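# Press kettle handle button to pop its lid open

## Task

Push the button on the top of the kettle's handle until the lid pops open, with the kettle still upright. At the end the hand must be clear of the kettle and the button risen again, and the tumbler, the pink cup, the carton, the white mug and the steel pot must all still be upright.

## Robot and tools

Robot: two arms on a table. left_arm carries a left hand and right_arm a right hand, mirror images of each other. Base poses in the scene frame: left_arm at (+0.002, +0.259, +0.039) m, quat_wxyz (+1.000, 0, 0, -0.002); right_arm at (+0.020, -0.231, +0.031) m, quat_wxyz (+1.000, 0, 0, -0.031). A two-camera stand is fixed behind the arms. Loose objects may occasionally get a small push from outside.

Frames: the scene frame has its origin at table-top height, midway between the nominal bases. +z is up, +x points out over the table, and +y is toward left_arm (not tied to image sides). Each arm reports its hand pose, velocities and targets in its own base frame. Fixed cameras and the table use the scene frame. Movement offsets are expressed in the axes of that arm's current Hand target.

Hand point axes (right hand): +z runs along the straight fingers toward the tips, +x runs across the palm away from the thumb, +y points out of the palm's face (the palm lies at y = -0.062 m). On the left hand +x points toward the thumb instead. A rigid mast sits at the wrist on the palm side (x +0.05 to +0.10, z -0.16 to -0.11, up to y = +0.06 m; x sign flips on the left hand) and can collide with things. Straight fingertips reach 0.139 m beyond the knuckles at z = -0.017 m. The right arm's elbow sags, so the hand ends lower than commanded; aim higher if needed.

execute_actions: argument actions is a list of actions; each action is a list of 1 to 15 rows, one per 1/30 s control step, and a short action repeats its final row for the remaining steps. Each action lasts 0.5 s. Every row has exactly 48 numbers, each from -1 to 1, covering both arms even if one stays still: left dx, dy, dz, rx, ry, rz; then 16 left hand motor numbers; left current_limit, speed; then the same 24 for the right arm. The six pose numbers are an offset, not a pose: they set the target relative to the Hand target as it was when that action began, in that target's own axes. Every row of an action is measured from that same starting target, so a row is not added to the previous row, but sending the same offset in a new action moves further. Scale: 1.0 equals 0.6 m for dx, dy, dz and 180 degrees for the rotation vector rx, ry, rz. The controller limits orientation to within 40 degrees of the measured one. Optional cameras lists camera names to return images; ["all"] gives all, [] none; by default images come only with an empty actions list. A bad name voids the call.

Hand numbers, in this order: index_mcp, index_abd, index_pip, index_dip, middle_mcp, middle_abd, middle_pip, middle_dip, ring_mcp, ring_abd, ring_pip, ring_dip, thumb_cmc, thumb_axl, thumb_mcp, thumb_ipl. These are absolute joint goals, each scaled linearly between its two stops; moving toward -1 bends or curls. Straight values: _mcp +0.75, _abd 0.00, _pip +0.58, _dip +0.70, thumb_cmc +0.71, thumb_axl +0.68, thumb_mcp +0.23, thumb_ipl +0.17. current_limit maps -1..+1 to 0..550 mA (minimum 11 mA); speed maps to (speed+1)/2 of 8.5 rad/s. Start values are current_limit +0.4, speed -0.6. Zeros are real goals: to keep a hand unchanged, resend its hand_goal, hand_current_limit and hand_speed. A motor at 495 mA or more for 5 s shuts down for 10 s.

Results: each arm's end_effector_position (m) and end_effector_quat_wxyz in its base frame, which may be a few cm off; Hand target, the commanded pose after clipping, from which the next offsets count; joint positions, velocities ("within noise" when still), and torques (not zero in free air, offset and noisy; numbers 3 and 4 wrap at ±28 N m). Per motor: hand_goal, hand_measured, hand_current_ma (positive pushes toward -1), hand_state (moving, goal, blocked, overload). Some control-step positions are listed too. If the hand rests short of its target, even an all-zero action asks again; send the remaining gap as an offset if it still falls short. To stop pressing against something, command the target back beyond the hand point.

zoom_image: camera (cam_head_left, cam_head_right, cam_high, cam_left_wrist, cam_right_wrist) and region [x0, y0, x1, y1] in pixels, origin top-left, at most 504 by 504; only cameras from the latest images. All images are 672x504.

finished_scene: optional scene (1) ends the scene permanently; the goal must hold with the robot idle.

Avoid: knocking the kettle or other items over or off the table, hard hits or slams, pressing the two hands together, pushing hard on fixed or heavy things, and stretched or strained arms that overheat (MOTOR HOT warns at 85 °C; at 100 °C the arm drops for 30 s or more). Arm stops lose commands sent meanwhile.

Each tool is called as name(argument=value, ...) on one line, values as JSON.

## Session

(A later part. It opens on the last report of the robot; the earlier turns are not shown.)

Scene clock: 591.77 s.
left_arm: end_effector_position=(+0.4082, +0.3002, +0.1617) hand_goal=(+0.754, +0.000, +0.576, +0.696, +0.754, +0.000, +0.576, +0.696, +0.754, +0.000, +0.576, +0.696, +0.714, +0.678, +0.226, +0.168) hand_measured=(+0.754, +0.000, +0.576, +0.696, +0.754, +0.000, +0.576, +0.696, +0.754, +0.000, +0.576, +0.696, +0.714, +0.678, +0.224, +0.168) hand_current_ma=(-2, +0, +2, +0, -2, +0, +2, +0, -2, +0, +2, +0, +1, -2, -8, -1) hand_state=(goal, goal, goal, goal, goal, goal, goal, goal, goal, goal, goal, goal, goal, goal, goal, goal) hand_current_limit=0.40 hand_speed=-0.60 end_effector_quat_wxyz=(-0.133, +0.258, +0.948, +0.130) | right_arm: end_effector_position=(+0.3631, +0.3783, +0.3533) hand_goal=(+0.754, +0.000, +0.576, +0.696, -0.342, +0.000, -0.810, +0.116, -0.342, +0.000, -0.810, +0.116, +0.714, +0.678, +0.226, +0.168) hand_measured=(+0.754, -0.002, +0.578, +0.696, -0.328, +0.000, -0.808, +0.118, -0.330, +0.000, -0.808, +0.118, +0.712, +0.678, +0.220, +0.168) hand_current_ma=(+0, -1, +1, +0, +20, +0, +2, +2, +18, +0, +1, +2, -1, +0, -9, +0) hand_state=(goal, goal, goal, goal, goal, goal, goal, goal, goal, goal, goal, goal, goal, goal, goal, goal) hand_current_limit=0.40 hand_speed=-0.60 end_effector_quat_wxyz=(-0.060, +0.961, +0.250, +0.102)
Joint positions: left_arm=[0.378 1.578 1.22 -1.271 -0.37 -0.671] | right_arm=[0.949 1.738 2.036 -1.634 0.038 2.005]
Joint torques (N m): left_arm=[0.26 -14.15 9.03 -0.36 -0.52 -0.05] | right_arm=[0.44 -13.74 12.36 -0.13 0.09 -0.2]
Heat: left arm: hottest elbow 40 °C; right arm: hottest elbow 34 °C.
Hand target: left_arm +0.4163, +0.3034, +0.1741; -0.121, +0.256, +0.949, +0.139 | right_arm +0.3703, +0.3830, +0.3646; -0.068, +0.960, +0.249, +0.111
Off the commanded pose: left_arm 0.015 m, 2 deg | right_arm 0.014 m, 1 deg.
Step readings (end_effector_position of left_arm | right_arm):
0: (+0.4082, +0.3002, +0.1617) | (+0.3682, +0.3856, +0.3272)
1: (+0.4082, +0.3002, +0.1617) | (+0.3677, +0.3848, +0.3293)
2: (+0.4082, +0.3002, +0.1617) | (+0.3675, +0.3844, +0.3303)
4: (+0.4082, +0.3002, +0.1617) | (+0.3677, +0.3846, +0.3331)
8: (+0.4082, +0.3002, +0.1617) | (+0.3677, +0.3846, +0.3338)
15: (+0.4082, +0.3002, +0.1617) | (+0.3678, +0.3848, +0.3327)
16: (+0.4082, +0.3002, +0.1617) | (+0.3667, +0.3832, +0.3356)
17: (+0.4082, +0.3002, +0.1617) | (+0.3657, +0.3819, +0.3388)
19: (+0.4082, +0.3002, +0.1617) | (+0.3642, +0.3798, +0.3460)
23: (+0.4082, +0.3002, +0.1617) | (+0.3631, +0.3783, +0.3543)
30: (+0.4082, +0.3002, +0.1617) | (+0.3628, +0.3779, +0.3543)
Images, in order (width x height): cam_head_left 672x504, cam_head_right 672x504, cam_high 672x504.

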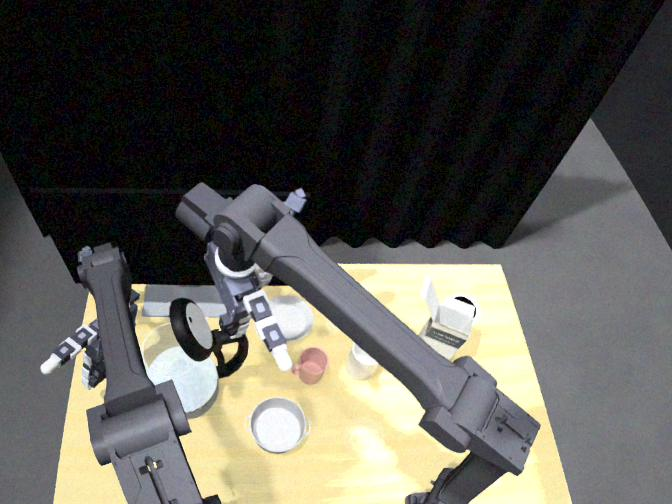

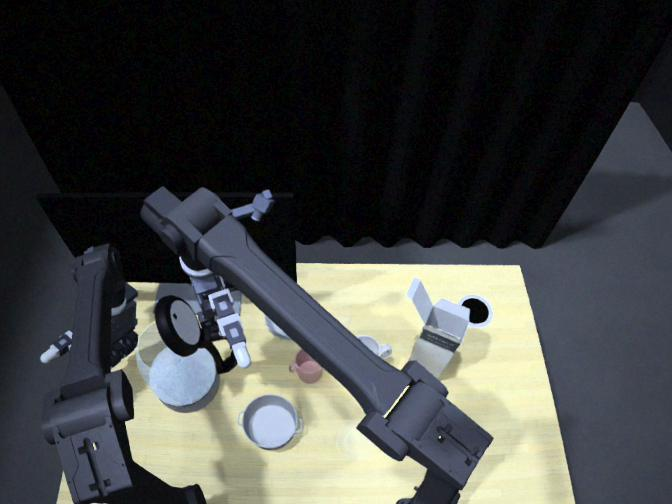

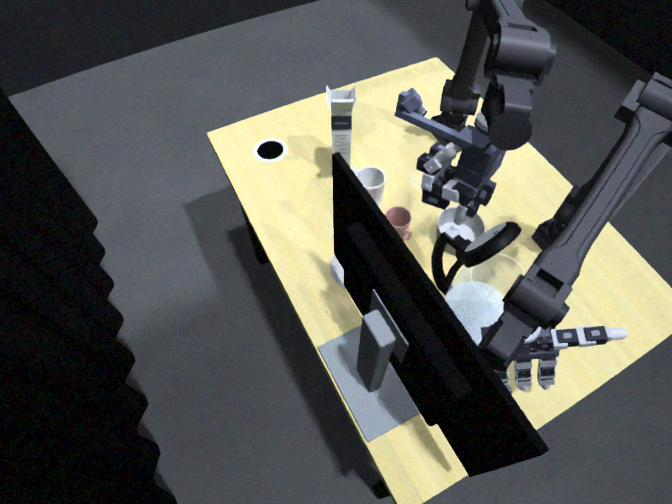

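execute_actions(actions=[[[0,0,0,0,0,0,0.754,0,0.576,0.696,0.754,0,0.576,0.696,0.754,0,0.576,0.696,0.714,0.678,0.226,0.168,0.4,-0.6,-0.026,0.0685,-0.0638,0,0,0,0.754,0,0.576,0.696,-0.342,0,-0.81,0.116,-0.342,0,-0.81,0.116,0.714,0.678,0.226,0.168,0.4,-0.6]]], cameras=["cam_head_left","cam_high"])

zoom_image(camera="cam_head_left", region=[130, 270, 290, 420])

zoom_image(camera="cam_high", region=[400, 180, 540, 320])

Scene clock: 601.20 s.
left_arm: end_effector_position=(+0.4082, +0.3002, +0.1617) hand_goal=(+0.754, +0.000, +0.576, +0.696, +0.754, +0.000, +0.576, +0.696, +0.754, +0.000, +0.576, +0.696, +0.714, +0.678, +0.226, +0.168) hand_measured=(+0.754, +0.000, +0.576, +0.696, +0.754, +0.000, +0.576, +0.696, +0.754, +0.000, +0.576, +0.696, +0.714, +0.678, +0.224, +0.168) hand_current_ma=(-2, +0, +2, +0, -2, +0, +2, +0, -2, +0, +2, +0, +1, -2, -8, -1) hand_state=(goal, goal, goal, goal, goal, goal, goal, goal, goal, goal, goal, goal, goal, goal, goal, goal) hand_current_limit=0.40 hand_speed=-0.60 end_effector_quat_wxyz=(-0.133, +0.258, +0.948, +0.130) | right_arm: end_effector_position=(+0.3718, +0.3295, +0.3913) hand_goal=(+0.754, +0.000, +0.576, +0.696, -0.342, +0.000, -0.810, +0.116, -0.342, +0.000, -0.810, +0.116, +0.714, +0.678, +0.226, +0.168) hand_measured=(+0.754, -0.002, +0.578, +0.696, -0.328, +0.000, -0.808, +0.118, -0.330, +0.000, -0.808, +0.118, +0.714, +0.678, +0.220, +0.168) hand_current_ma=(+0, -1, +1, +0, +20, +0, +2, +2, +18, +0, +1, +2, +0, +0, -9, +0) hand_state=(goal, goal, goal, goal, goal, goal, goal, goal, goal, goal, goal, goal, goal, goal, goal, goal) hand_current_limit=0.40 hand_speed=-0.60 end_effector_quat_wxyz=(-0.071, +0.961, +0.241, +0.118)
Joint positions: left_arm=[0.378 1.578 1.22 -1.271 -0.37 -0.671] | right_arm=[0.877 1.65 2.024 -1.669 0.025 1.953]
Joint torques (N m): left_arm=[0.26 -14.21 9.03 -0.35 -0.52 -0.05] | right_arm=[1.61 -12.98 9.47 0.02 0.1 -0.27]
Heat: left arm: hottest elbow 40 °C; right arm: hottest elbow 36 °C.
Hand target: left_arm +0.4163, +0.3034, +0.1741; -0.121, +0.256, +0.949, +0.139 | right_arm +0.3704, +0.3330, +0.3945; -0.068, +0.960, +0.249, +0.111
Off the commanded pose: left_arm 0.015 m, 2 deg | right_arm 0.005 m, 1 deg.
joint sent to its limit (right arm) — joint 4 (wrist pitch), lower limit. The joint targets still meet the commanded pose.
Step readings (end_effector_position of left_arm | right_arm):
0: (+0.4082, +0.3002, +0.1617) | (+0.3631, +0.3783, +0.3533)
1: (+0.4082, +0.3002, +0.1617) | (+0.3632, +0.3757, +0.3548)
2: (+0.4082, +0.3002, +0.1617) | (+0.3625, +0.3729, +0.3548)
4: (+0.4082, +0.3002, +0.1617) | (+0.3649, +0.3597, +0.3605)
8: (+0.4082, +0.3002, +0.1617) | (+0.3725, +0.3382, +0.3783)
15: (+0.4082, +0.3002, +0.1617) | (+0.3715, +0.3292, +0.3916)
Images, in order (width x height): cam_head_left 672x504, cam_high 672x504.

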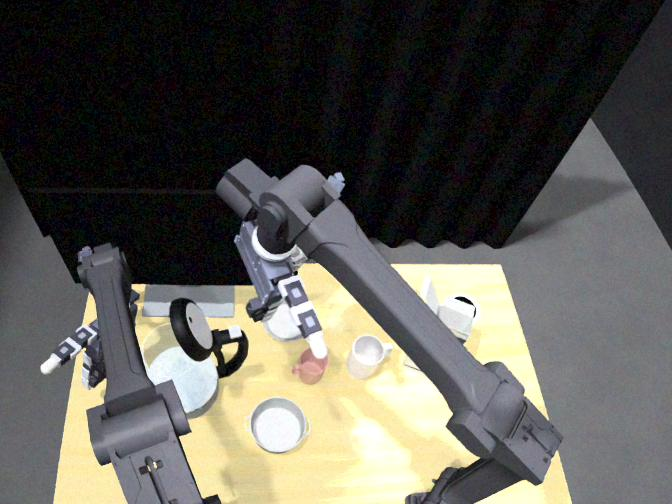

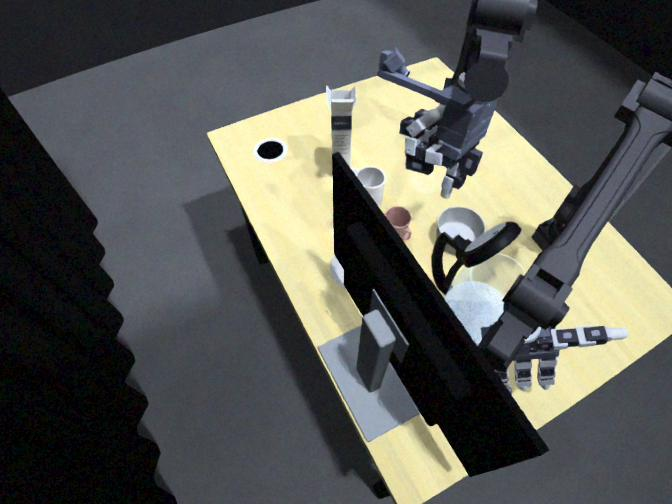

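Scaled by 3.150 from the camera's 672x504 image, which has a finer 960x720 frame.

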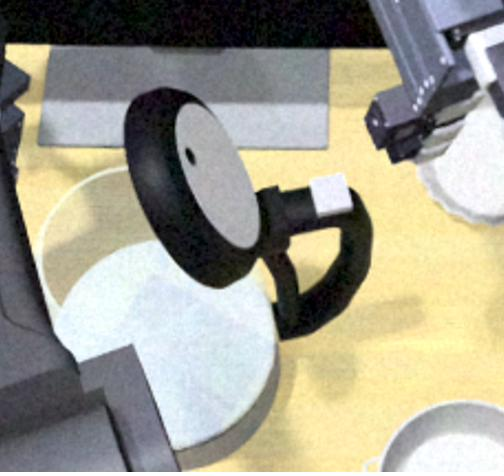

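Scaled by 3.600 from the camera's 672x504 image, which has a finer 960x720 frame.

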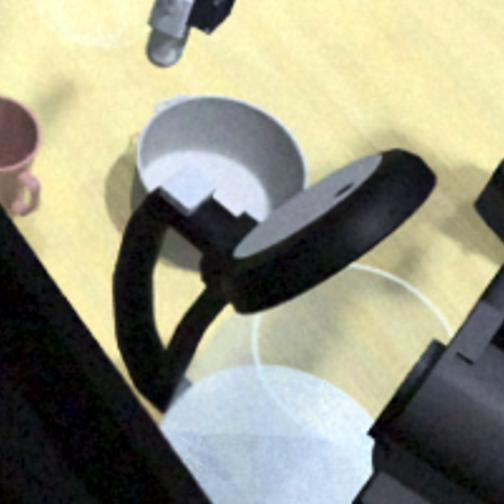

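finished_scene()

The scene is finished: the task was done.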